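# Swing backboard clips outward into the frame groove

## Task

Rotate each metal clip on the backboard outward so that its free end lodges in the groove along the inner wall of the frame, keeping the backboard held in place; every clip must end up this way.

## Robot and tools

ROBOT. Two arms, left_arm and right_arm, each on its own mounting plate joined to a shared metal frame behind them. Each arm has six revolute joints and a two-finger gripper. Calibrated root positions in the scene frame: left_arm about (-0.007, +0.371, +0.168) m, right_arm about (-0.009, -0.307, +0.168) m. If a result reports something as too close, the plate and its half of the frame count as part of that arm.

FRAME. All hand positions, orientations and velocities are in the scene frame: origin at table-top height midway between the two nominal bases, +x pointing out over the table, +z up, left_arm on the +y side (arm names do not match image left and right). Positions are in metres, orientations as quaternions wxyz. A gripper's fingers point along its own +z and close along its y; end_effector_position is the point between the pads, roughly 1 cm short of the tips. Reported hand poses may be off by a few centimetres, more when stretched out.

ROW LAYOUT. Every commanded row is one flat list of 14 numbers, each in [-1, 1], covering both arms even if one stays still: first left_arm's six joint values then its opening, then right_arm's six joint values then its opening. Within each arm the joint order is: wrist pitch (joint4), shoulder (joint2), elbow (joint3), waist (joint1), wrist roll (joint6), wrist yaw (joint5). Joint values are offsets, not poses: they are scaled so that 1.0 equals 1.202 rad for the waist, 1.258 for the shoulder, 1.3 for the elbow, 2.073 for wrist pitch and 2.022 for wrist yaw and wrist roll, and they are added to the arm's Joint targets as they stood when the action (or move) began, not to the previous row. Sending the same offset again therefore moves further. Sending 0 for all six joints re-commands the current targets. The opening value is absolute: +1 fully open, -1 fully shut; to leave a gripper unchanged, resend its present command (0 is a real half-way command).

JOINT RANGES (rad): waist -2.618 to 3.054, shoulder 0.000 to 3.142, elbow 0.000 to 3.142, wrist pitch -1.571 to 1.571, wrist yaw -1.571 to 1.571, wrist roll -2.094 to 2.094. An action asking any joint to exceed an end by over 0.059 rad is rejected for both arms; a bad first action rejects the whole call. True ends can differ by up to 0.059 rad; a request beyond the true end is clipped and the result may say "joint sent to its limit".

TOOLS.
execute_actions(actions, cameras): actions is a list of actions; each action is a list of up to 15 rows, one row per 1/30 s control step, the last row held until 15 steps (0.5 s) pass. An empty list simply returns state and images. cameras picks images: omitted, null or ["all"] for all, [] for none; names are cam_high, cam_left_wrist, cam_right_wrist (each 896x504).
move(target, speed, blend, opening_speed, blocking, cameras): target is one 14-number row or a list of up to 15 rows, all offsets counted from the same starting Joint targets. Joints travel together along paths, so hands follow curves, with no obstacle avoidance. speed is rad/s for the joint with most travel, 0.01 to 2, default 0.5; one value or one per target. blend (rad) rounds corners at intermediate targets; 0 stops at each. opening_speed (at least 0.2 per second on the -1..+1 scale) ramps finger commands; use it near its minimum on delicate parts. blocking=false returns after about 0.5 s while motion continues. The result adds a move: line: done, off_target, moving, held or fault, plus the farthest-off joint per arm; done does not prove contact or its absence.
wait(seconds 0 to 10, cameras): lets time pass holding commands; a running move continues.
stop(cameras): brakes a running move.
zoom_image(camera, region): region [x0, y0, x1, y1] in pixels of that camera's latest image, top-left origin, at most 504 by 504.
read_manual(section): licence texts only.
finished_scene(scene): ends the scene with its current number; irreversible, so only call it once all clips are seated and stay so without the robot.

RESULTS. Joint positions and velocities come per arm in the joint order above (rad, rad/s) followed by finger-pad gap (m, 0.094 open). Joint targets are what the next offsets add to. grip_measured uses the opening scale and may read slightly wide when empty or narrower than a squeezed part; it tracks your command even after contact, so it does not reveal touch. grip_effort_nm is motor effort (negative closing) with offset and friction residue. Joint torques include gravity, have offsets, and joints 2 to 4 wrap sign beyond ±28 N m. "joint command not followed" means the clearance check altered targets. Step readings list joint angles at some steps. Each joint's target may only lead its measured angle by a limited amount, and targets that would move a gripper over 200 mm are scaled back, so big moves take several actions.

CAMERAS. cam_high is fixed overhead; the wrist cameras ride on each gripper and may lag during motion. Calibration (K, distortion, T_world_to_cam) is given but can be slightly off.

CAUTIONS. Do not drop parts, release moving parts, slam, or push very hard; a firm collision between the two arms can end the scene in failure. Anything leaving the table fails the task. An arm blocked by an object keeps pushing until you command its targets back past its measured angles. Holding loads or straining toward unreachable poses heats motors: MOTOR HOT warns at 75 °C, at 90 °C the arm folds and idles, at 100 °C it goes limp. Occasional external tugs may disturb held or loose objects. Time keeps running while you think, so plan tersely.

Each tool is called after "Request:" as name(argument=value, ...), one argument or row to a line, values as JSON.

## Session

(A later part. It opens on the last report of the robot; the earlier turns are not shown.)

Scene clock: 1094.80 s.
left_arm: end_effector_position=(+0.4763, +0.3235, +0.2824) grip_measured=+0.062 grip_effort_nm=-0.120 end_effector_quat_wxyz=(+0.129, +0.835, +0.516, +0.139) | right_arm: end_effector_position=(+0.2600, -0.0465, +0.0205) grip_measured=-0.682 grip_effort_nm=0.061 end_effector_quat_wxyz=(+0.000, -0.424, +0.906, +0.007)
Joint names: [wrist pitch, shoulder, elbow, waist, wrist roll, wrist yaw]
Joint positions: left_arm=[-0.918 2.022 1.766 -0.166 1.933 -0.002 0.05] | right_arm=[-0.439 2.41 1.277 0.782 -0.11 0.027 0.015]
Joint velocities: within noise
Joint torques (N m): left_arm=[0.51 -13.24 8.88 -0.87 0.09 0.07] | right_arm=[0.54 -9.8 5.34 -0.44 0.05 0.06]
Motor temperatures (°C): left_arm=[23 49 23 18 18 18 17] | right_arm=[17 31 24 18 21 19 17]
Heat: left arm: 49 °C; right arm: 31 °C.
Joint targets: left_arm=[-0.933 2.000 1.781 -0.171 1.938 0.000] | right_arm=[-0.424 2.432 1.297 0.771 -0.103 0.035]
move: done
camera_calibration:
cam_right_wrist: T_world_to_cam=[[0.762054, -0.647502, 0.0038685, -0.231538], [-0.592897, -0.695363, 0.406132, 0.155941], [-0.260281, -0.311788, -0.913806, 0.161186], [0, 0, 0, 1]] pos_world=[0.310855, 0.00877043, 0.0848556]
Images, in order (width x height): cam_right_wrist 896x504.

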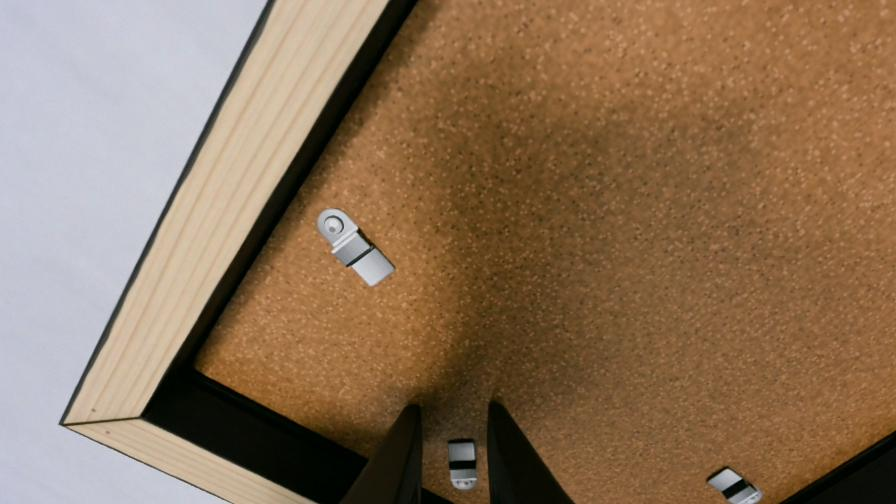

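Request:
move(
  target=[0,0,0,0,0,0,0.06,0,0,0,0,0,0,-0.96],
  opening_speed=0.3,
  cameras=["cam_right_wrist"],
)

Request:
zoom_image(
  camera="cam_right_wrist",
  region=[380, 380, 540, 492],
)

Scene clock: 1099.50 s.
left_arm: end_effector_position=(+0.4763, +0.3235, +0.2824) grip_measured=+0.062 grip_effort_nm=-0.120 end_effector_quat_wxyz=(+0.129, +0.835, +0.516, +0.139) | right_arm: end_effector_position=(+0.2638, -0.0463, +0.0204) grip_measured=-0.958 grip_effort_nm=-0.159 end_effector_quat_wxyz=(+0.005, -0.421, +0.907, +0.006)
Joint names: [wrist pitch, shoulder, elbow, waist, wrist roll, wrist yaw]
Joint positions: left_arm=[-0.918 2.022 1.766 -0.166 1.933 -0.002 0.05] | right_arm=[-0.433 2.412 1.28 0.777 -0.11 0.032 0.002]
Joint velocities: within noise
Joint torques (N m): left_arm=[0.48 -13.38 8.99 -0.87 0.08 0.07] | right_arm=[0.48 -10.02 5.08 -0.02 0.02 0.02]
Motor temperatures (°C): left_arm=[23 49 23 18 18 18 17] | right_arm=[17 31 23 18 21 19 17]
Heat: left arm: 49 °C; right arm: 31 °C.
Joint targets: left_arm=[-0.933 2.000 1.781 -0.171 1.938 0.000] | right_arm=[-0.424 2.432 1.297 0.771 -0.104 0.036]
move: done
camera_calibration:
cam_right_wrist: T_world_to_cam=[[0.758766, -0.651292, 0.00964131, -0.233703], [-0.600215, -0.693358, 0.398744, 0.160548], [-0.253014, -0.30834, -0.917012, 0.16043], [0, 0, 0, 1]] pos_world=[0.314281, 0.0085753, 0.0853516]
Images, in order (width x height): cam_right_wrist 896x504.

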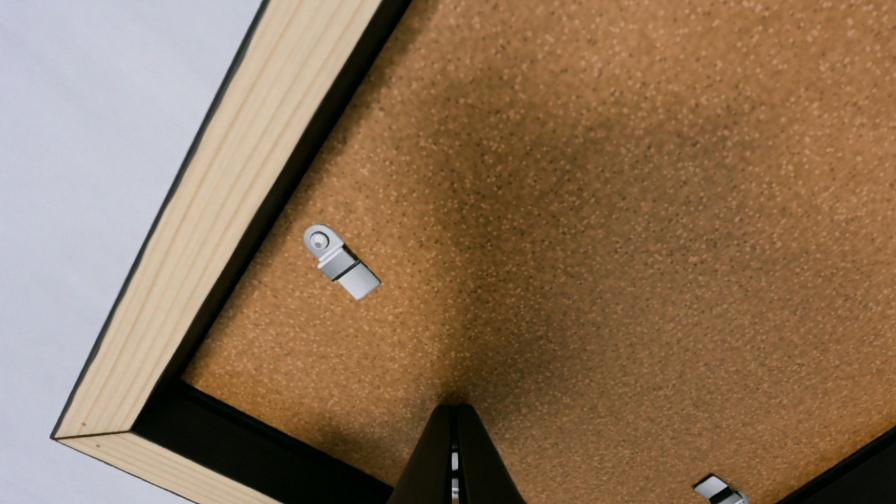

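Scaled by 3.150.

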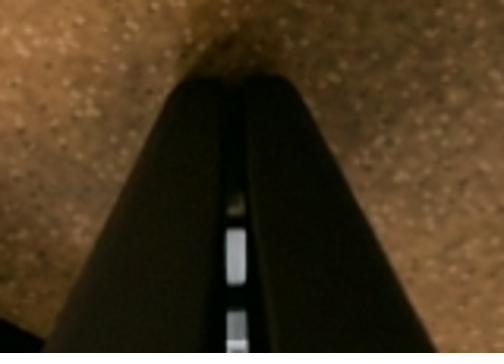

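Request:
move(
  target=[
    [0,0,0,0,0,0,0.06,0,0,0,0,0,0,-0.68],
    [0,0,0,0,0,0,0.06,0,-0.1,0,0,0,0,-0.68],
    [0,0,0,0,0,0,0.06,0,-0.15,0,0,-0.2,-0.017,-0.68],
  ],
  cameras=["cam_right_wrist","cam_high"],
)

Scene clock: 1125.30 s.
left_arm: end_effector_position=(+0.4763, +0.3235, +0.2824) grip_measured=+0.062 grip_effort_nm=-0.120 end_effector_quat_wxyz=(+0.129, +0.835, +0.516, +0.139) | right_arm: end_effector_position=(+0.2871, -0.0227, +0.0700) grip_measured=-0.682 grip_effort_nm=0.061 end_effector_quat_wxyz=(+0.073, -0.586, +0.807, +0.022)
Joint names: [wrist pitch, shoulder, elbow, waist, wrist roll, wrist yaw]
Joint positions: left_arm=[-0.918 2.022 1.766 -0.166 1.933 -0.002 0.05] | right_arm=[-0.428 2.28 1.28 0.777 -0.5 0.015 0.015]
Joint velocities: within noise
Joint torques (N m): left_arm=[0.51 -13.2 8.92 -0.81 0.06 0.06] | right_arm=[0.68 -15.27 5.71 -0.02 -0.1 -0.18]
Motor temperatures (°C): left_arm=[23 49 23 18 18 18 17] | right_arm=[17 31 24 18 21 19 17]
Heat: left arm: 49 °C; right arm: 31 °C.
Joint targets: left_arm=[-0.933 2.000 1.781 -0.171 1.938 0.000] | right_arm=[-0.424 2.243 1.297 0.771 -0.508 0.001]
move: off_target (right_arm); right_arm: the shoulder is farthest, 0.037 rad from its target
camera_calibration:
cam_right_wrist: T_world_to_cam=[[0.944689, -0.321477, 0.064924, -0.286332], [-0.326594, -0.904021, 0.275828, 0.0963763], [-0.0299799, -0.281776, -0.959012, 0.158675], [0, 0, 0, 1]] pos_world=[0.306728, 0.0397878, 0.144178]
Images, in order (width x height): cam_high 896x504, cam_right_wrist 896x504.

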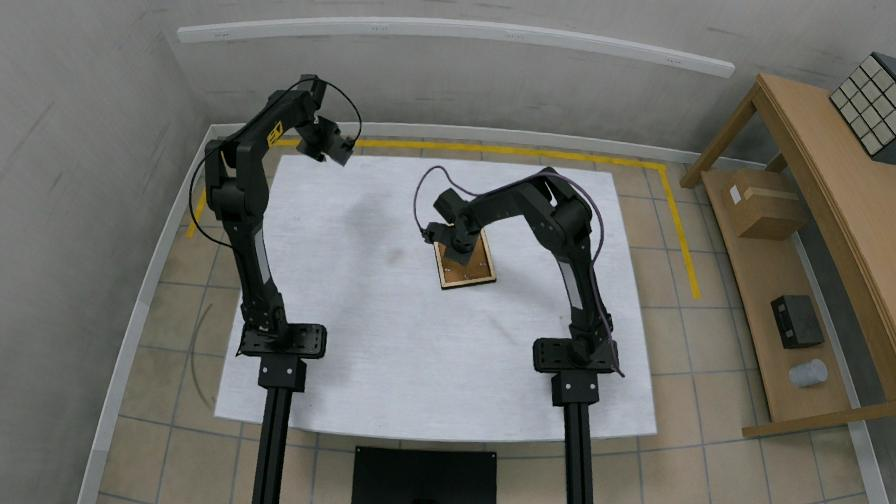

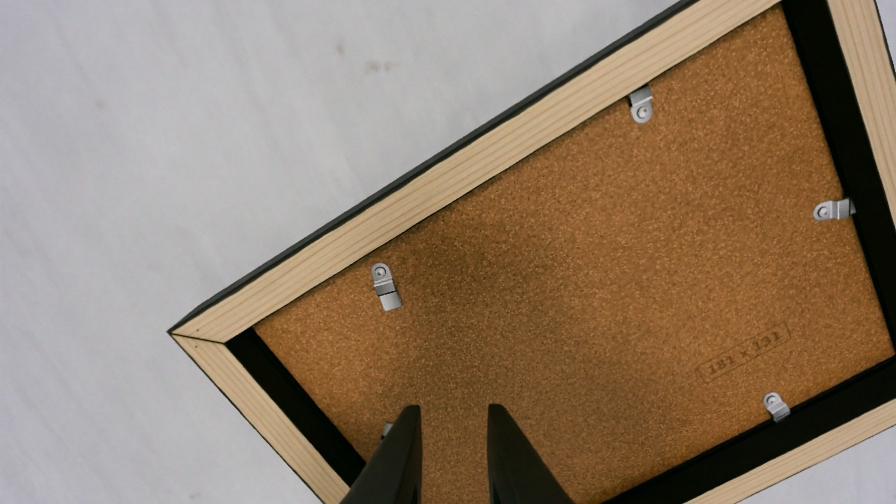

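Request:
move(
  target=[0,0,0,0,0,0,0.06,-0.0748,0.1169,0.0785,0.0732,0.5668,0.0232,0.83],
  speed=0.7,
  cameras=["cam_right_wrist"],
)

Scene clock: 1152.53 s.
left_arm: end_effector_position=(+0.4763, +0.3235, +0.2824) grip_measured=+0.062 grip_effort_nm=-0.129 end_effector_quat_wxyz=(+0.129, +0.835, +0.516, +0.139) | right_arm: end_effector_position=(+0.2554, -0.0164, +0.0505) grip_measured=+0.828 grip_effort_nm=0.066 end_effector_quat_wxyz=(+0.001, -0.102, +0.995, +0.005)
Joint names: [wrist pitch, shoulder, elbow, waist, wrist roll, wrist yaw]
Joint positions: left_arm=[-0.918 2.022 1.766 -0.166 1.933 -0.002 0.05] | right_arm=[-0.57 2.376 1.374 0.851 0.63 0.033 0.086]
Joint velocities: within noise
Joint torques (N m): left_arm=[0.51 -13.23 8.85 -0.79 0.09 0.03] | right_arm=[0.29 -10.81 6.15 1.29 0.04 0.15]
Motor temperatures (°C): left_arm=[23 49 23 18 18 18 17] | right_arm=[17 31 24 18 21 19 17]
Heat: left arm: 49 °C; right arm: 31 °C.
Joint targets: left_arm=[-0.933 2.000 1.781 -0.171 1.938 0.000] | right_arm=[-0.579 2.390 1.399 0.859 0.638 0.048]
move: done
camera_calibration:
cam_right_wrist: T_world_to_cam=[[0.194178, -0.980941, 0.00702914, -0.0692799], [-0.895799, -0.174394, 0.408817, 0.247691], [-0.399799, -0.0856797, -0.912589, 0.236084], [0, 0, 0, 1]] pos_world=[0.32972, -0.00453615, 0.114674]
Images, in order (width x height): cam_right_wrist 896x504.

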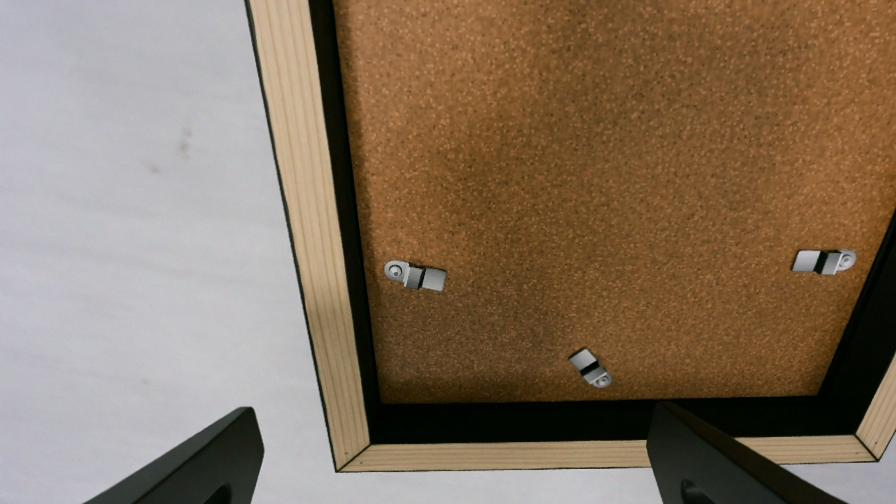

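Request:
move(
  target=[0,0,0,0,0,0,0.06,0.0338,0.0395,0,0,0,0,0.83],
  cameras=["cam_right_wrist"],
)

Scene clock: 1184.67 s.
left_arm: end_effector_position=(+0.4763, +0.3235, +0.2824) grip_measured=+0.062 grip_effort_nm=-0.125 end_effector_quat_wxyz=(+0.129, +0.835, +0.516, +0.139) | right_arm: end_effector_position=(+0.2554, -0.0154, +0.0314) grip_measured=+0.828 grip_effort_nm=0.061 end_effector_quat_wxyz=(+0.001, -0.101, +0.995, +0.005)
Joint names: [wrist pitch, shoulder, elbow, waist, wrist roll, wrist yaw]
Joint positions: left_arm=[-0.918 2.022 1.766 -0.166 1.933 -0.002 0.05] | right_arm=[-0.52 2.429 1.377 0.851 0.631 0.034 0.086]
Joint velocities: within noise
Joint torques (N m): left_arm=[0.5 -13.23 9.01 -0.77 0.09 0.03] | right_arm=[0.49 -11.25 5.75 1.33 0.04 0.13]
Motor temperatures (°C): left_arm=[23 50 23 18 18 18 17] | right_arm=[17 31 24 18 21 19 17]
Heat: left arm: 50 °C; right arm: 31 °C.
Joint targets: left_arm=[-0.933 2.000 1.781 -0.171 1.938 0.000] | right_arm=[-0.509 2.440 1.399 0.859 0.638 0.048]
move: done
camera_calibration:
cam_right_wrist: T_world_to_cam=[[0.193408, -0.981093, 0.00710569, -0.0679523], [-0.896152, -0.173706, 0.408336, 0.255801], [-0.399381, -0.0853431, -0.912804, 0.218674], [0, 0, 0, 1]] pos_world=[0.329713, -0.00357106, 0.0956364]
Images, in order (width x height): cam_right_wrist 896x504.

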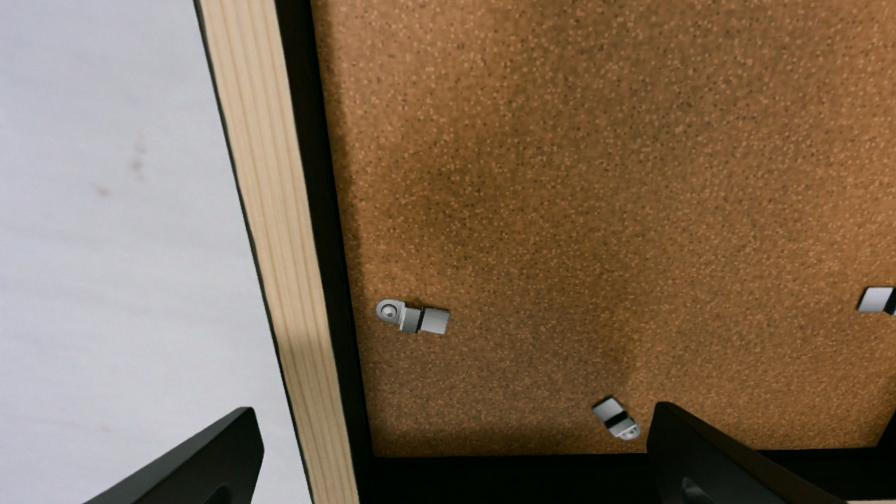

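Request:
move(
  target=[0,0,0,0,0,0,0.06,0.0169,0.0233,0,-0.015,0,0,0.95],
  cameras=["cam_right_wrist"],
)

Request:
zoom_image(
  camera="cam_right_wrist",
  region=[576, 380, 736, 492],
)

Scene clock: 1201.30 s.
left_arm: end_effector_position=(+0.4763, +0.3235, +0.2824) grip_measured=+0.062 grip_effort_nm=-0.125 end_effector_quat_wxyz=(+0.129, +0.835, +0.516, +0.139) | right_arm: end_effector_position=(+0.2558, -0.0144, +0.0212) grip_measured=+0.948 grip_effort_nm=0.066 end_effector_quat_wxyz=(+0.003, -0.101, +0.995, +0.006)
Joint names: [wrist pitch, shoulder, elbow, waist, wrist roll, wrist yaw]
Joint positions: left_arm=[-0.918 2.022 1.766 -0.166 1.933 -0.002 0.05] | right_arm=[-0.487 2.456 1.377 0.851 0.631 0.034 0.092]
Joint velocities: within noise
Joint torques (N m): left_arm=[0.48 -13.09 8.69 -0.75 0.07 0.06] | right_arm=[0.53 -11.18 5.67 -0.36 0.03 0.13]
Motor temperatures (°C): left_arm=[23 50 23 18 18 18 17] | right_arm=[17 31 24 18 21 19 17]
Heat: left arm: 50 °C; right arm: 31 °C.
Joint targets: left_arm=[-0.933 2.000 1.781 -0.171 1.938 0.000] | right_arm=[-0.474 2.469 1.399 0.841 0.638 0.048]
move: done
camera_calibration:
cam_right_wrist: T_world_to_cam=[[0.19281, -0.981228, 0.00391685, -0.0667474], [-0.89771, -0.174784, 0.404435, 0.260953], [-0.396159, -0.0814954, -0.914558, 0.208839], [0, 0, 0, 1]] pos_world=[0.329863, -0.00286442, 0.0857184]
Images, in order (width x height): cam_right_wrist 896x504.

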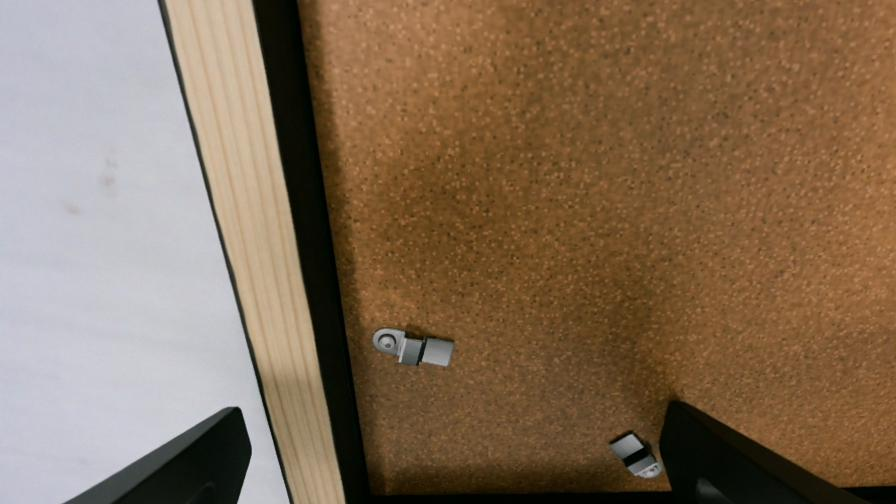

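Scaled by 3.150.

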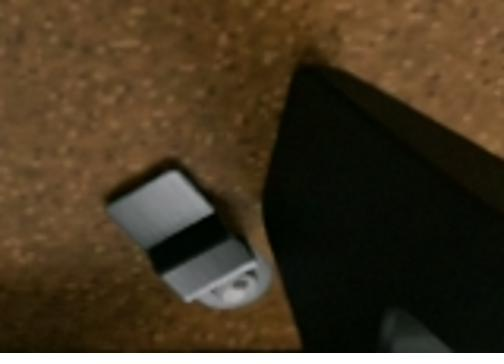

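Request:
move(
  target=[
    [0,0,0,0,0,0,0.06,-0.019,-0.06,0,0.0158,0,0,0.95],
    [0,0,0,0,0,0,0.06,-0.019,0.0025,0,0.0158,0,0,0.95],
  ],
  cameras=["cam_right_wrist"],
)

Request:
zoom_image(
  camera="cam_right_wrist",
  region=[576, 380, 736, 492],
)

Scene clock: 1233.40 s.
left_arm: end_effector_position=(+0.4763, +0.3235, +0.2824) grip_measured=+0.062 grip_effort_nm=-0.125 end_effector_quat_wxyz=(+0.129, +0.835, +0.516, +0.139) | right_arm: end_effector_position=(+0.2530, -0.0176, +0.0207) grip_measured=+0.948 grip_effort_nm=0.066 end_effector_quat_wxyz=(-0.003, -0.101, +0.995, +0.000)
Joint names: [wrist pitch, shoulder, elbow, waist, wrist roll, wrist yaw]
Joint positions: left_arm=[-0.918 2.022 1.766 -0.166 1.933 -0.002 0.05] | right_arm=[-0.506 2.459 1.379 0.851 0.632 0.035 0.092]
Joint velocities: within noise
Joint torques (N m): left_arm=[0.52 -13.29 8.94 -0.9 0.07 0.04] | right_arm=[0.28 -11.07 5.48 1.4 0.03 0.11]
Motor temperatures (°C): left_arm=[23 50 23 18 18 18 17] | right_arm=[17 32 24 18 21 19 17]
Heat: left arm: 50 °C; right arm: 32 °C.
Joint targets: left_arm=[-0.933 2.000 1.781 -0.171 1.938 0.000] | right_arm=[-0.514 2.472 1.399 0.860 0.638 0.048]
move: done
camera_calibration:
cam_right_wrist: T_world_to_cam=[[0.193633, -0.980939, 0.0162891, -0.0697903], [-0.892901, -0.169326, 0.417201, 0.256777], [-0.40649, -0.0953282, -0.908668, 0.20924], [0, 0, 0, 1]] pos_world=[0.327844, -0.00503447, 0.0841392]
Images, in order (width x height): cam_right_wrist 896x504.

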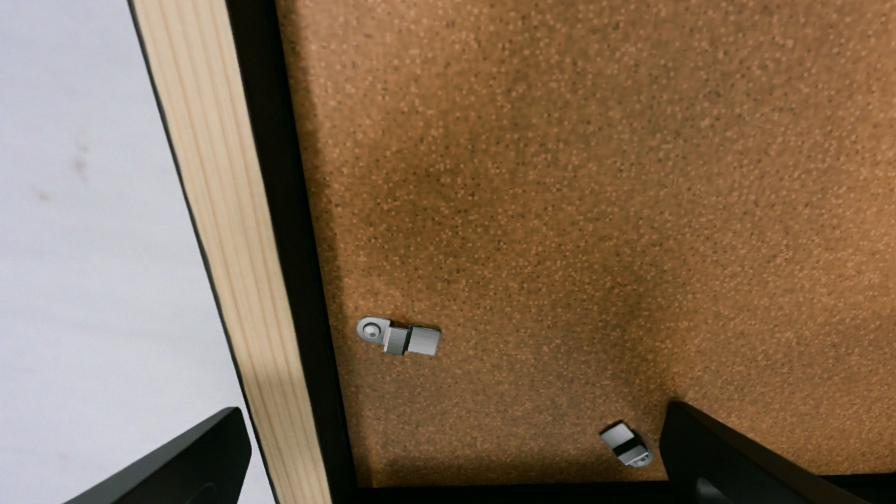

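Scaled by 3.150.

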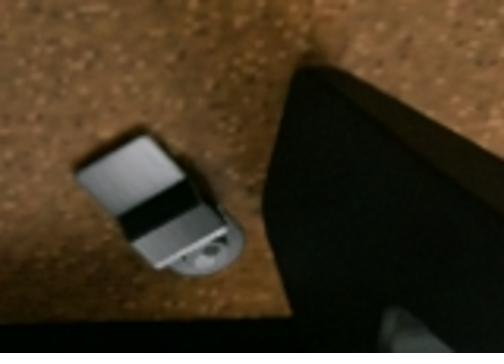

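Request:
zoom_image(
  camera="cam_right_wrist",
  region=[180, 380, 340, 492],
)

Scaled by 3.150.

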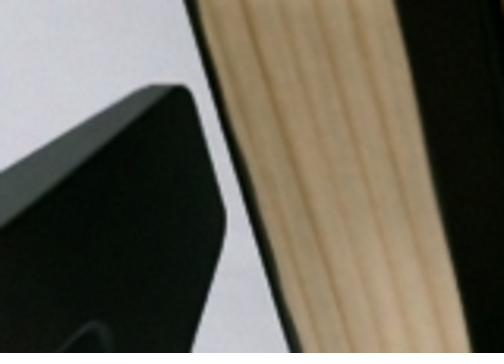

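Request:
move(
  target=[0,0,0,0,0,0,0.06,0,0,0,0,0,0,0.52],
  opening_speed=0.3,
  cameras=["cam_right_wrist"],
)

Request:
zoom_image(
  camera="cam_right_wrist",
  region=[536, 380, 696, 492],
)

Scene clock: 1249.77 s.
left_arm: end_effector_position=(+0.4763, +0.3235, +0.2824) grip_measured=+0.062 grip_effort_nm=-0.129 end_effector_quat_wxyz=(+0.129, +0.835, +0.516, +0.139) | right_arm: end_effector_position=(+0.2525, -0.0188, +0.0207) grip_measured=+0.522 grip_effort_nm=-0.154 end_effector_quat_wxyz=(-0.004, -0.101, +0.995, -0.004)
Joint names: [wrist pitch, shoulder, elbow, waist, wrist roll, wrist yaw]
Joint positions: left_arm=[-0.918 2.022 1.766 -0.166 1.933 -0.002 0.05] | right_arm=[-0.511 2.459 1.379 0.852 0.634 0.04 0.072]
Joint velocities: within noise
Joint torques (N m): left_arm=[0.47 -13.26 8.87 -0.87 0.08 0.03] | right_arm=[0.32 -11.06 5.45 1.29 -0.01 0.07]
Motor temperatures (°C): left_arm=[23 50 23 18 18 18 17] | right_arm=[17 30 23 18 21 19 17]
Heat: left arm: 50 °C; right arm: 30 °C.
Joint targets: left_arm=[-0.933 2.000 1.781 -0.171 1.938 0.000] | right_arm=[-0.514 2.472 1.399 0.860 0.638 0.048]
move: done
camera_calibration:
cam_right_wrist: T_world_to_cam=[[0.192375, -0.981041, 0.0234537, -0.0707647], [-0.893177, -0.165146, 0.418284, 0.256175], [-0.406481, -0.101416, -0.908013, 0.208786], [0, 0, 0, 1]] pos_world=[0.327291, -0.00594265, 0.0840861]
Images, in order (width x height): cam_right_wrist 896x504.

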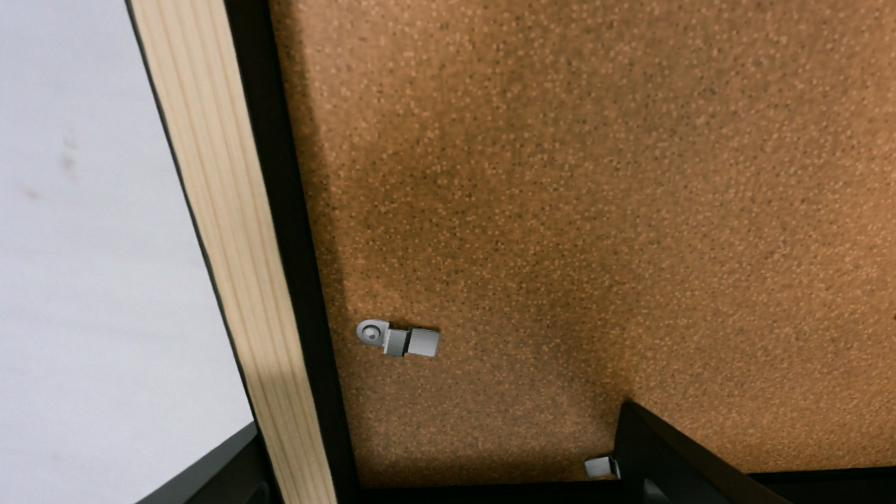

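Scaled by 3.150.

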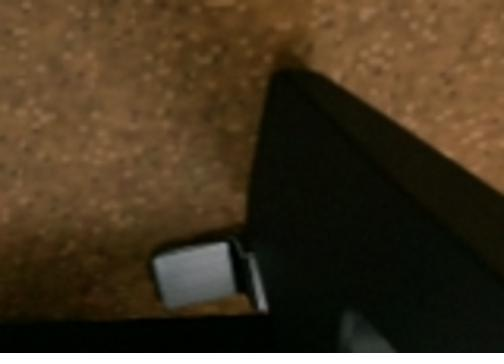

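Request:
move(
  target=[
    [0,0,0,0,0,0,0.06,0,0,0,0,0,0,0.7],
    [0,0,0,0,0,0,0.06,0,-0.1137,0,0,0,0,0.7],
    [0,0,0,0,0,0,0.06,0.0077,-0.2011,-0.1811,-0.0501,-0.8037,0,-0.234],
  ],
  speed=0.7,
  cameras=["cam_right_wrist"],
)

Scene clock: 1291.70 s.
left_arm: end_effector_position=(+0.4763, +0.3235, +0.2824) grip_measured=+0.062 grip_effort_nm=-0.129 end_effector_quat_wxyz=(+0.129, +0.835, +0.516, +0.139) | right_arm: end_effector_position=(+0.2395, -0.0595, +0.0570) grip_measured=-0.232 grip_effort_nm=-0.154 end_effector_quat_wxyz=(+0.006, +0.774, -0.633, +0.001)
Joint names: [wrist pitch, shoulder, elbow, waist, wrist roll, wrist yaw]
Joint positions: left_arm=[-0.918 2.022 1.766 -0.166 1.933 -0.002 0.05] | right_arm=[-0.507 2.256 1.174 0.807 -0.98 0.042 0.036]
Joint velocities: within noise
Joint torques (N m): left_arm=[0.5 -13.15 8.99 -0.85 0.06 0.03] | right_arm=[0.45 -14.48 3.32 -0.18 -0.11 0.05]
Motor temperatures (°C): left_arm=[23 51 23 18 18 18 17] | right_arm=[17 30 23 18 21 19 17]
Heat: left arm: 51 °C; right arm: 30 °C.
Joint targets: left_arm=[-0.933 2.000 1.781 -0.171 1.938 0.000] | right_arm=[-0.497 2.219 1.163 0.800 -0.987 0.048]
move: off_target (right_arm); target 3's new numbers were sent with right_arm's shoulder 0.037 rad from that target; right_arm: the shoulder is farthest, 0.037 rad from its target
camera_calibration:
cam_right_wrist: T_world_to_cam=[[0.981703, 0.190233, 0.0084569, -0.227483], [0.169251, -0.892052, 0.419043, -0.075049], [0.0872597, -0.409944, -0.907927, 0.0957159], [0, 0, 0, 1]] pos_world=[0.227671, 0.0155654, 0.120276]
Images, in order (width x height): cam_right_wrist 896x504.

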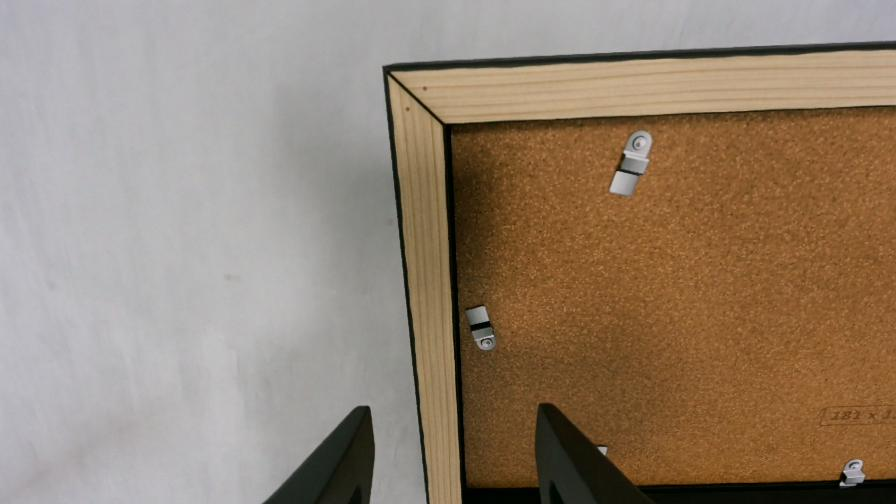

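Request:
move(
  target=[0,0,0,0,0,0,0.06,0.040,0.1033,0,0.0175,0.0094,0,-0.234],
  cameras=["cam_right_wrist"],
)

Scene clock: 1301.53 s.
left_arm: end_effector_position=(+0.4763, +0.3235, +0.2824) grip_measured=+0.062 grip_effort_nm=-0.129 end_effector_quat_wxyz=(+0.129, +0.835, +0.516, +0.139) | right_arm: end_effector_position=(+0.2354, -0.0595, +0.0274) grip_measured=-0.232 grip_effort_nm=-0.154 end_effector_quat_wxyz=(+0.010, +0.774, -0.633, +0.001)
Joint names: [wrist pitch, shoulder, elbow, waist, wrist roll, wrist yaw]
Joint positions: left_arm=[-0.918 2.022 1.766 -0.166 1.933 -0.002 0.05] | right_arm=[-0.425 2.343 1.169 0.812 -0.975 0.043 0.036]
Joint velocities: within noise
Joint torques (N m): left_arm=[0.51 -13.07 8.8 -0.88 0.1 0.04] | right_arm=[0.42 -10.51 3.29 1.32 0.04 0.03]
Motor temperatures (°C): left_arm=[23 51 23 18 18 18 17] | right_arm=[17 30 23 18 21 19 17]
Heat: left arm: 51 °C; right arm: 30 °C.
Joint targets: left_arm=[-0.933 2.000 1.781 -0.171 1.938 0.000] | right_arm=[-0.415 2.349 1.163 0.821 -0.968 0.048]
move: done
camera_calibration:
cam_right_wrist: T_world_to_cam=[[0.981442, 0.191752, 0.00158632, -0.222947], [0.172977, -0.888855, 0.424282, -0.0627688], [0.0827668, -0.416134, -0.905529, 0.0698335], [0, 0, 0, 1]] pos_world=[0.223888, 0.0160183, 0.0902216]
Images, in order (width x height): cam_right_wrist 896x504.

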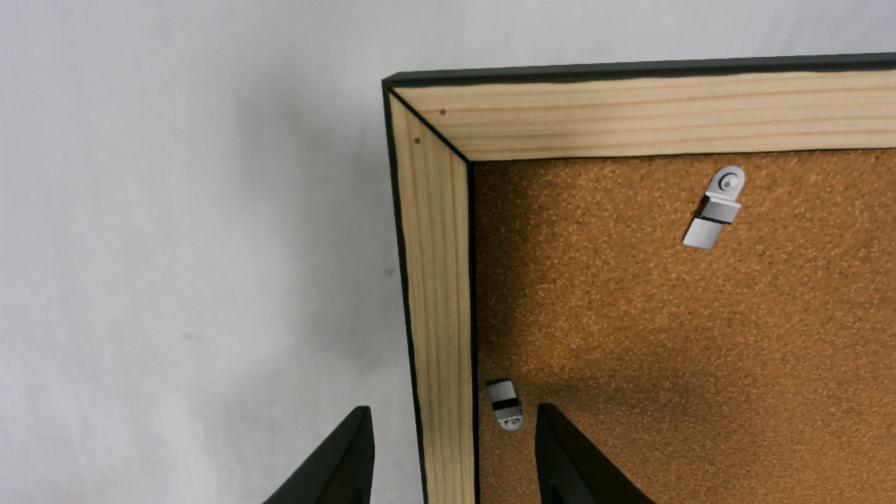

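Request:
move(
  target=[0,0,0,0,0,0,0.06,0.0193,0.0215,0,0,0,0,-0.234],
  cameras=["cam_right_wrist"],
)

Request:
zoom_image(
  camera="cam_right_wrist",
  region=[340, 340, 564, 496],
)

Scene clock: 1307.43 s.
left_arm: end_effector_position=(+0.4763, +0.3235, +0.2824) grip_measured=+0.062 grip_effort_nm=-0.115 end_effector_quat_wxyz=(+0.129, +0.835, +0.516, +0.139) | right_arm: end_effector_position=(+0.2384, -0.0561, +0.0204) grip_measured=-0.232 grip_effort_nm=-0.159 end_effector_quat_wxyz=(+0.000, +0.774, -0.633, +0.002)
Joint names: [wrist pitch, shoulder, elbow, waist, wrist roll, wrist yaw]
Joint positions: left_arm=[-0.918 2.022 1.766 -0.166 1.933 -0.002 0.05] | right_arm=[-0.385 2.363 1.169 0.812 -0.975 0.043 0.036]
Joint velocities: within noise
Joint torques (N m): left_arm=[0.5 -13.22 8.79 -0.7 0.07 0.04] | right_arm=[0.47 -9.98 3.26 1.35 0.03 0.04]
Motor temperatures (°C): left_arm=[23 51 23 18 18 18 17] | right_arm=[17 30 23 18 21 19 17]
Heat: left arm: 51 °C; right arm: 30 °C.
Joint targets: left_arm=[-0.933 2.000 1.781 -0.171 1.938 0.000] | right_arm=[-0.375 2.376 1.163 0.821 -0.968 0.048]
move: done
camera_calibration:
cam_right_wrist: T_world_to_cam=[[0.981603, 0.190121, 0.0175973, -0.226975], [0.165909, -0.894935, 0.414204, -0.0557439], [0.0944974, -0.403665, -0.910014, 0.0627309], [0, 0, 0, 1]] pos_world=[0.22612, 0.0185877, 0.0841695]
Images, in order (width x height): cam_right_wrist 896x504.

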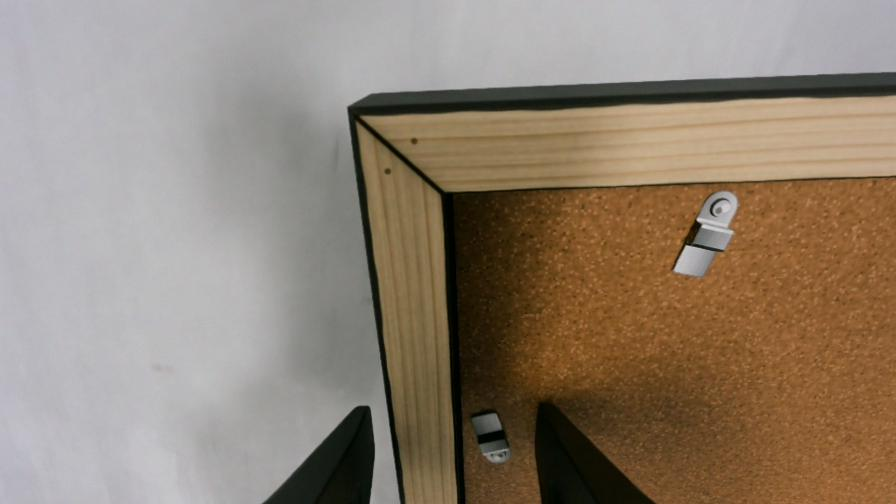

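Scaled by 2.250.

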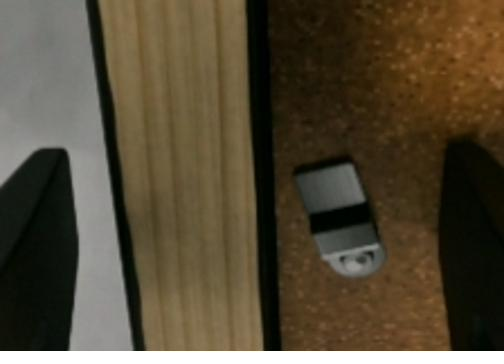

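Request:
move(
  target=[0,0,0,0,0,0,0.06,0,0,0,0,0,0,-0.6],
  opening_speed=0.3,
  cameras=["cam_right_wrist"],
)

Request:
zoom_image(
  camera="cam_right_wrist",
  region=[340, 340, 564, 496],
)

Scene clock: 1311.63 s.
left_arm: end_effector_position=(+0.4763, +0.3235, +0.2824) grip_measured=+0.062 grip_effort_nm=-0.125 end_effector_quat_wxyz=(+0.129, +0.835, +0.516, +0.139) | right_arm: end_effector_position=(+0.2381, -0.0554, +0.0205) grip_measured=-0.597 grip_effort_nm=-0.222 end_effector_quat_wxyz=(+0.000, +0.775, -0.632, +0.002)
Joint names: [wrist pitch, shoulder, elbow, waist, wrist roll, wrist yaw]
Joint positions: left_arm=[-0.918 2.022 1.766 -0.166 1.933 -0.002 0.05] | right_arm=[-0.384 2.363 1.169 0.814 -0.975 0.043 0.019]
Joint velocities: within noise
Joint torques (N m): left_arm=[0.52 -13.2 8.98 -0.73 0.08 0.04] | right_arm=[0.46 -9.96 3.21 1.11 0.03 0.05]
Motor temperatures (°C): left_arm=[23 51 23 18 18 18 17] | right_arm=[17 30 23 18 21 19 17]
Heat: left arm: 51 °C; right arm: 30 °C.
Joint targets: left_arm=[-0.933 2.000 1.781 -0.171 1.938 0.000] | right_arm=[-0.375 2.376 1.163 0.821 -0.968 0.048]
move: done
camera_calibration:
cam_right_wrist: T_world_to_cam=[[0.981234, 0.191951, 0.0182943, -0.226585], [0.167341, -0.894866, 0.413777, -0.0554782], [0.0957961, -0.402951, -0.910194, 0.0627683], [0, 0, 0, 1]] pos_world=[0.225604, 0.0191402, 0.0842322]
Images, in order (width x height): cam_right_wrist 896x504.

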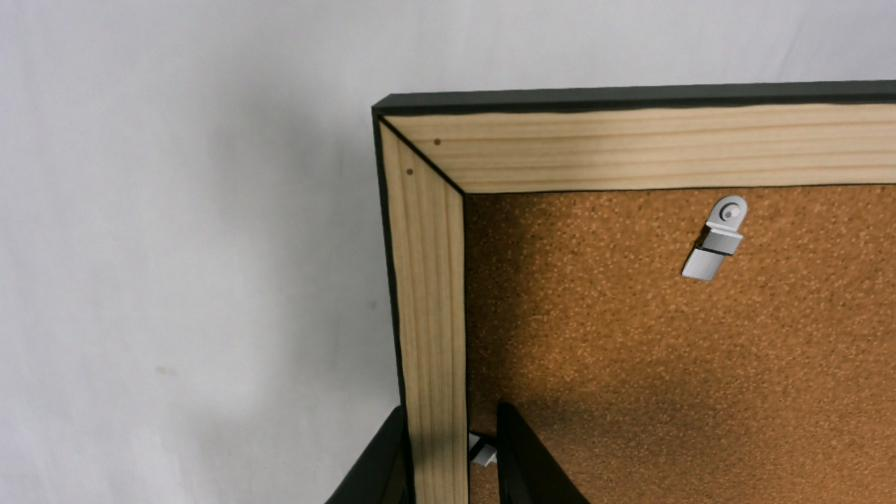

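Scaled by 2.250.

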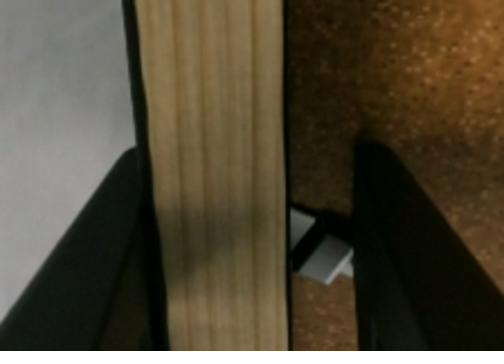

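Request:
move(
  target=[0,0,0,0,0,0,0.06,0,0,0,0,0,0,-0.7],
  opening_speed=0.3,
  cameras=["cam_right_wrist"],
)

Request:
zoom_image(
  camera="cam_right_wrist",
  region=[340, 340, 564, 496],
)

Scene clock: 1314.57 s.
left_arm: end_effector_position=(+0.4763, +0.3235, +0.2824) grip_measured=+0.062 grip_effort_nm=-0.120 end_effector_quat_wxyz=(+0.129, +0.835, +0.516, +0.139) | right_arm: end_effector_position=(+0.2379, -0.0553, +0.0205) grip_measured=-0.698 grip_effort_nm=-0.159 end_effector_quat_wxyz=(+0.000, +0.775, -0.632, +0.002)
Joint names: [wrist pitch, shoulder, elbow, waist, wrist roll, wrist yaw]
Joint positions: left_arm=[-0.918 2.022 1.766 -0.166 1.933 -0.002 0.05] | right_arm=[-0.384 2.363 1.169 0.815 -0.975 0.042 0.014]
Joint velocities: within noise
Joint torques (N m): left_arm=[0.49 -13.26 8.96 -0.79 0.08 0.06] | right_arm=[0.46 -9.99 3.22 1.1 0.04 0.04]
Motor temperatures (°C): left_arm=[23 51 23 18 18 18 17] | right_arm=[17 30 23 18 21 19 17]
Heat: left arm: 51 °C; right arm: 30 °C.
Joint targets: left_arm=[-0.933 2.000 1.781 -0.171 1.938 0.000] | right_arm=[-0.375 2.376 1.163 0.821 -0.968 0.048]
move: done
camera_calibration:
cam_right_wrist: T_world_to_cam=[[0.981165, 0.19232, 0.0180916, -0.226431], [0.16779, -0.894916, 0.413487, -0.0554322], [0.0957125, -0.402664, -0.91033, 0.0628827], [0, 0, 0, 1]] pos_world=[0.225449, 0.0192609, 0.084261]
Images, in order (width x height): cam_right_wrist 896x504.

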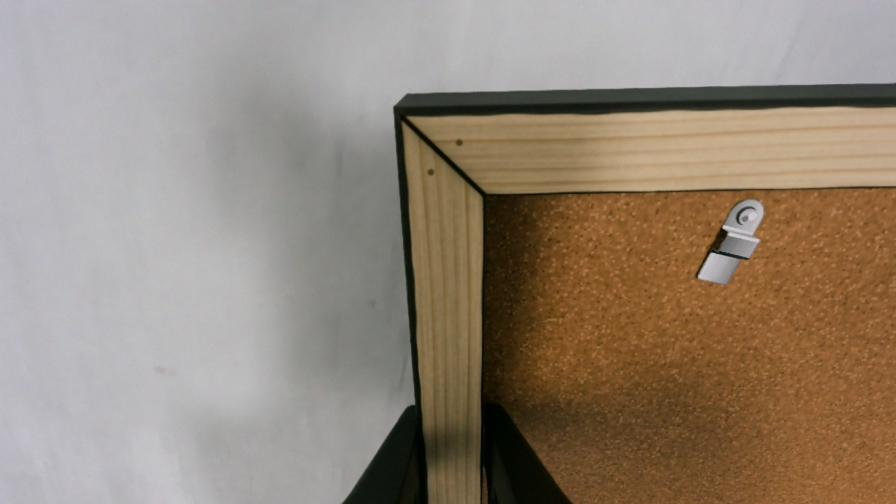

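Scaled by 2.250.

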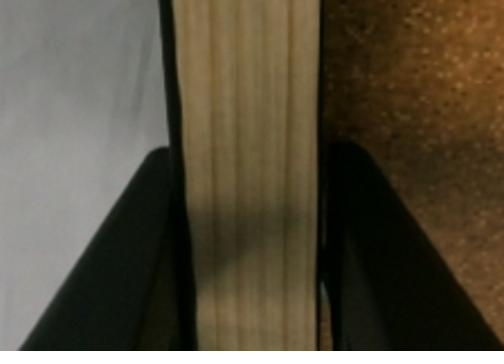

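Request:
move(
  target=[
    [0,0,0,0,0,0,0.06,0,0,0,0,0,0,-0.73],
    [0,0,0,0,0,0,0.06,0,0,0,0,0,0,-0.3],
    [0,0,0,0,0,0,0.06,0,-0.13,0,0,0,0,-0.3],
  ],
  opening_speed=0.4,
  cameras=["cam_right_wrist"],
)

Request:
zoom_image(
  camera="cam_right_wrist",
  region=[400, 200, 624, 356],
)

Scene clock: 1323.47 s.
left_arm: end_effector_position=(+0.4763, +0.3235, +0.2824) grip_measured=+0.062 grip_effort_nm=-0.120 end_effector_quat_wxyz=(+0.129, +0.835, +0.516, +0.139) | right_arm: end_effector_position=(+0.2633, -0.0320, +0.0670) grip_measured=-0.302 grip_effort_nm=0.066 end_effector_quat_wxyz=(-0.070, +0.771, -0.633, +0.008)
Joint names: [wrist pitch, shoulder, elbow, waist, wrist roll, wrist yaw]
Joint positions: left_arm=[-0.918 2.022 1.766 -0.166 1.933 -0.002 0.05] | right_arm=[-0.375 2.231 1.169 0.815 -0.975 0.043 0.033]
Joint velocities: within noise
Joint torques (N m): left_arm=[0.53 -13.09 8.95 -0.87 0.07 0.06] | right_arm=[0.63 -12.88 3.82 1.07 0.02 0.04]
Motor temperatures (°C): left_arm=[23 51 23 18 18 18 17] | right_arm=[17 29 23 18 21 19 17]
Heat: left arm: 51 °C; right arm: 29 °C.
Joint targets: left_arm=[-0.933 2.000 1.781 -0.171 1.938 0.000] | right_arm=[-0.375 2.213 1.163 0.821 -0.968 0.048]
move: done
camera_calibration:
cam_right_wrist: T_world_to_cam=[[0.974702, 0.179225, 0.133547, -0.263105], [0.125649, -0.933526, 0.33577, -0.0430019], [0.184848, -0.310495, -0.932429, 0.093161], [0, 0, 0, 1]] pos_world=[0.244631, 0.0359376, 0.136442]
Images, in order (width x height): cam_right_wrist 896x504.

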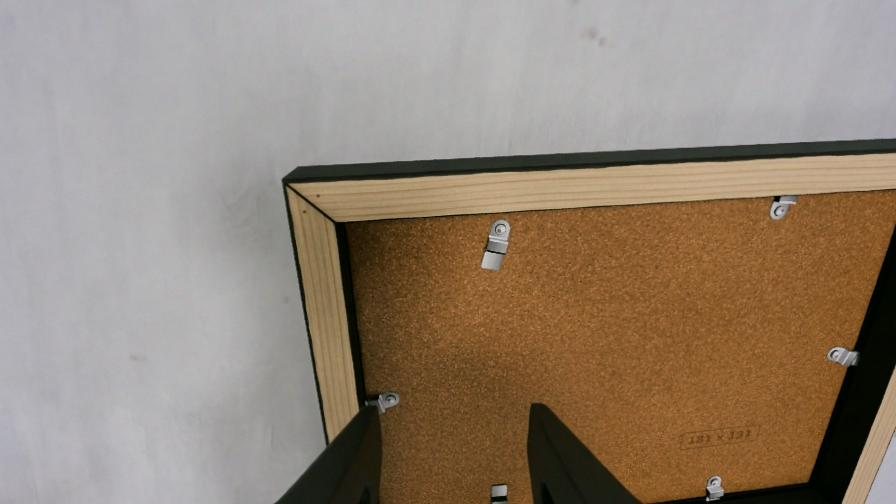

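Scaled by 2.250.

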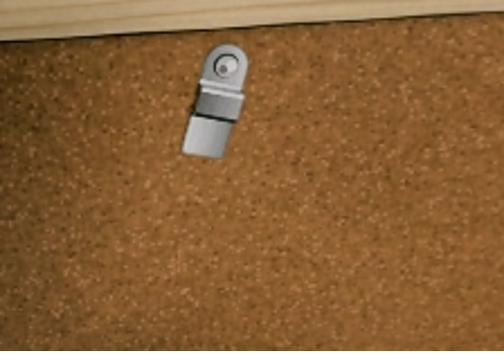

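Request:
move(
  target=[0,0,0,0,0,0,0.06,-0.0999,0.1407,0.1815,0.0358,0.0262,0,0.49],
  cameras=["cam_right_wrist"],
)

Scene clock: 1339.90 s.
left_arm: end_effector_position=(+0.4763, +0.3235, +0.2824) grip_measured=+0.062 grip_effort_nm=-0.120 end_effector_quat_wxyz=(+0.129, +0.835, +0.516, +0.139) | right_arm: end_effector_position=(+0.2542, -0.0164, +0.0502) grip_measured=+0.488 grip_effort_nm=0.061 end_effector_quat_wxyz=(-0.002, +0.772, -0.636, +0.002)
Joint names: [wrist pitch, shoulder, elbow, waist, wrist roll, wrist yaw]
Joint positions: left_arm=[-0.918 2.022 1.766 -0.166 1.933 -0.002 0.05] | right_arm=[-0.571 2.377 1.373 0.858 -0.923 0.044 0.07]
Joint velocities: within noise
Joint torques (N m): left_arm=[0.52 -13.18 8.96 -0.92 0.1 0.09] | right_arm=[0.28 -10.92 6.28 1.14 0.04 0.02]
Motor temperatures (°C): left_arm=[23 51 23 18 18 18 17] | right_arm=[17 32 23 18 21 19 17]
Heat: left arm: 51 °C; right arm: 32 °C.
Joint targets: left_arm=[-0.933 2.000 1.781 -0.171 1.938 0.000] | right_arm=[-0.582 2.390 1.399 0.864 -0.915 0.048]
move: done
camera_calibration:
cam_right_wrist: T_world_to_cam=[[0.982754, 0.183497, 0.0228892, -0.251211], [0.157982, -0.897474, 0.411804, -0.0330925], [0.0961071, -0.401086, -0.910985, 0.104013], [0, 0, 0, 1]] pos_world=[0.24211, 0.0581149, 0.114132]
Images, in order (width x height): cam_right_wrist 896x504.

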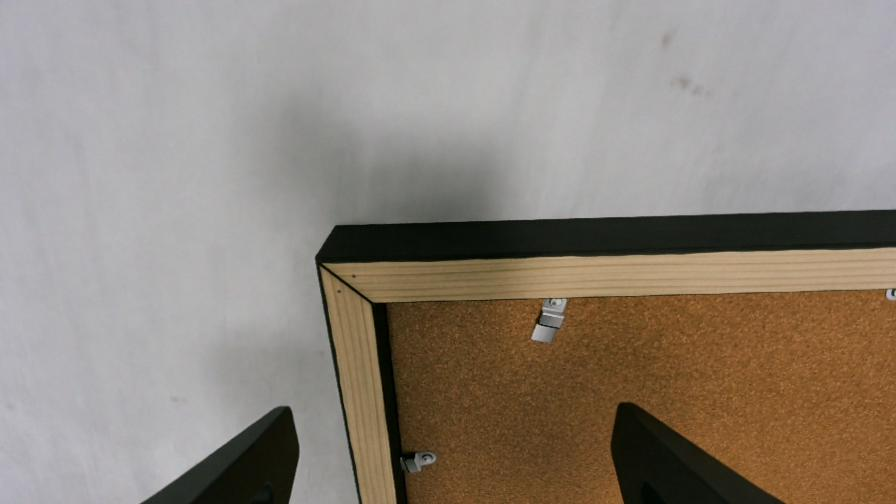

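Request:
move(
  target=[0,0,0,0,0,0,0.06,0.0507,0.0652,0,0.0033,0.002,0,0.49],
  cameras=["cam_right_wrist"],
)

Request:
zoom_image(
  camera="cam_right_wrist",
  region=[500, 340, 724, 496],
)

Scene clock: 1348.03 s.
left_arm: end_effector_position=(+0.4763, +0.3235, +0.2824) grip_measured=+0.062 grip_effort_nm=-0.129 end_effector_quat_wxyz=(+0.129, +0.835, +0.516, +0.139) | right_arm: end_effector_position=(+0.2555, -0.0125, +0.0214) grip_measured=+0.488 grip_effort_nm=0.061 end_effector_quat_wxyz=(-0.008, +0.771, -0.637, +0.003)
Joint names: [wrist pitch, shoulder, elbow, waist, wrist roll, wrist yaw]
Joint positions: left_arm=[-0.918 2.022 1.766 -0.166 1.933 -0.002 0.05] | right_arm=[-0.487 2.458 1.38 0.86 -0.918 0.045 0.07]
Joint velocities: within noise
Joint torques (N m): left_arm=[0.49 -13.15 8.94 -0.83 0.07 0.05] | right_arm=[0.5 -11.1 5.48 1.32 0.04 0.01]
Motor temperatures (°C): left_arm=[23 51 23 18 18 18 17] | right_arm=[17 32 23 18 21 19 17]
Heat: left arm: 51 °C; right arm: 32 °C.
Joint targets: left_arm=[-0.933 2.000 1.781 -0.171 1.938 0.000] | right_arm=[-0.477 2.472 1.399 0.868 -0.911 0.048]
move: done
camera_calibration:
cam_right_wrist: T_world_to_cam=[[0.983097, 0.180251, 0.0320832, -0.25283], [0.151921, -0.900938, 0.406485, -0.0162916], [0.102174, -0.39474, -0.913094, 0.0777758], [0, 0, 0, 1]] pos_world=[0.243085, 0.0615963, 0.0857505]
Images, in order (width x height): cam_right_wrist 896x504.

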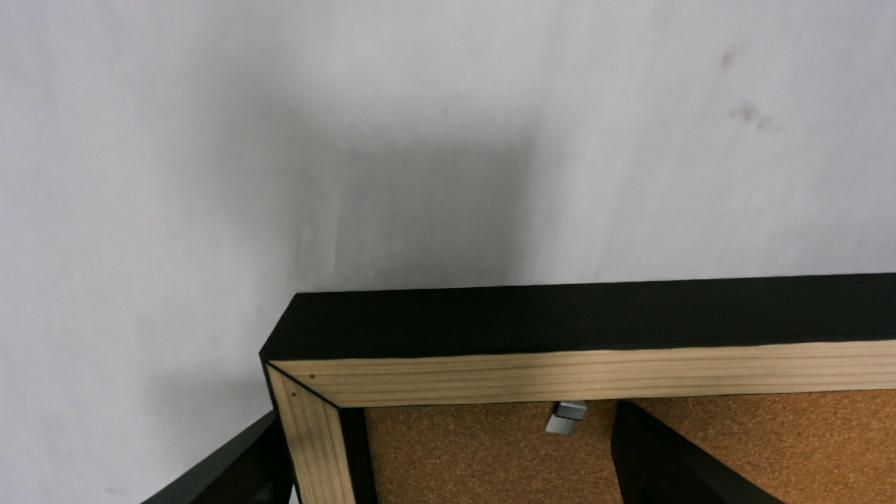

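Scaled by 2.250.

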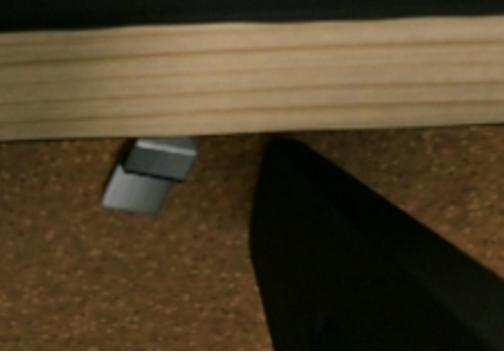

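Request:
move(
  target=[0,0,0,0,0,0,0.06,0,0,0,0,0,0,0.08],
  opening_speed=0.4,
  cameras=["cam_right_wrist"],
)

Request:
zoom_image(
  camera="cam_right_wrist",
  region=[460, 340, 684, 496],
)

Scene clock: 1353.57 s.
left_arm: end_effector_position=(+0.4763, +0.3235, +0.2824) grip_measured=+0.062 grip_effort_nm=-0.115 end_effector_quat_wxyz=(+0.129, +0.835, +0.516, +0.139) | right_arm: end_effector_position=(+0.2556, -0.0122, +0.0214) grip_measured=+0.082 grip_effort_nm=-0.159 end_effector_quat_wxyz=(-0.008, +0.770, -0.638, +0.003)
Joint names: [wrist pitch, shoulder, elbow, waist, wrist roll, wrist yaw]
Joint positions: left_arm=[-0.918 2.022 1.766 -0.166 1.933 -0.002 0.05] | right_arm=[-0.486 2.458 1.38 0.86 -0.916 0.045 0.051]
Joint velocities: within noise
Joint torques (N m): left_arm=[0.51 -13.19 9.01 -0.66 0.11 0.06] | right_arm=[0.49 -11.08 5.49 1.32 0.02 0.04]
Motor temperatures (°C): left_arm=[23 51 23 18 18 18 17] | right_arm=[17 32 23 18 21 19 17]
Heat: left arm: 51 °C; right arm: 32 °C.
Joint targets: left_arm=[-0.933 2.000 1.781 -0.171 1.938 0.000] | right_arm=[-0.477 2.472 1.399 0.868 -0.911 0.048]
move: done
camera_calibration:
cam_right_wrist: T_world_to_cam=[[0.983423, 0.178303, 0.0329857, -0.25309], [0.149856, -0.901597, 0.40579, -0.0154898], [0.102093, -0.39412, -0.913371, 0.0779355], [0, 0, 0, 1]] pos_world=[0.243259, 0.0618769, 0.085818]
Images, in order (width x height): cam_right_wrist 896x504.

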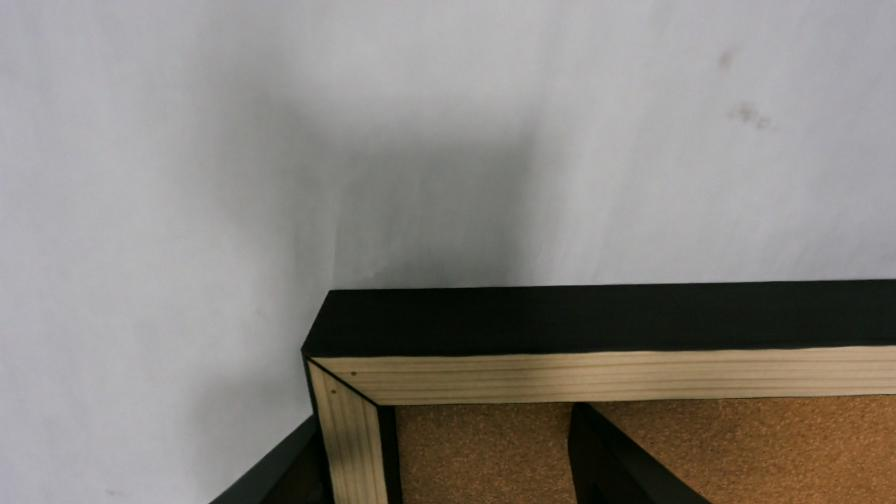

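Scaled by 2.250.

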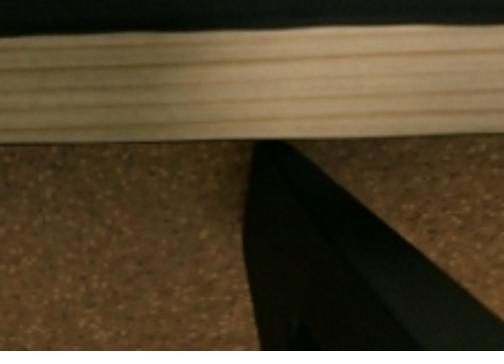

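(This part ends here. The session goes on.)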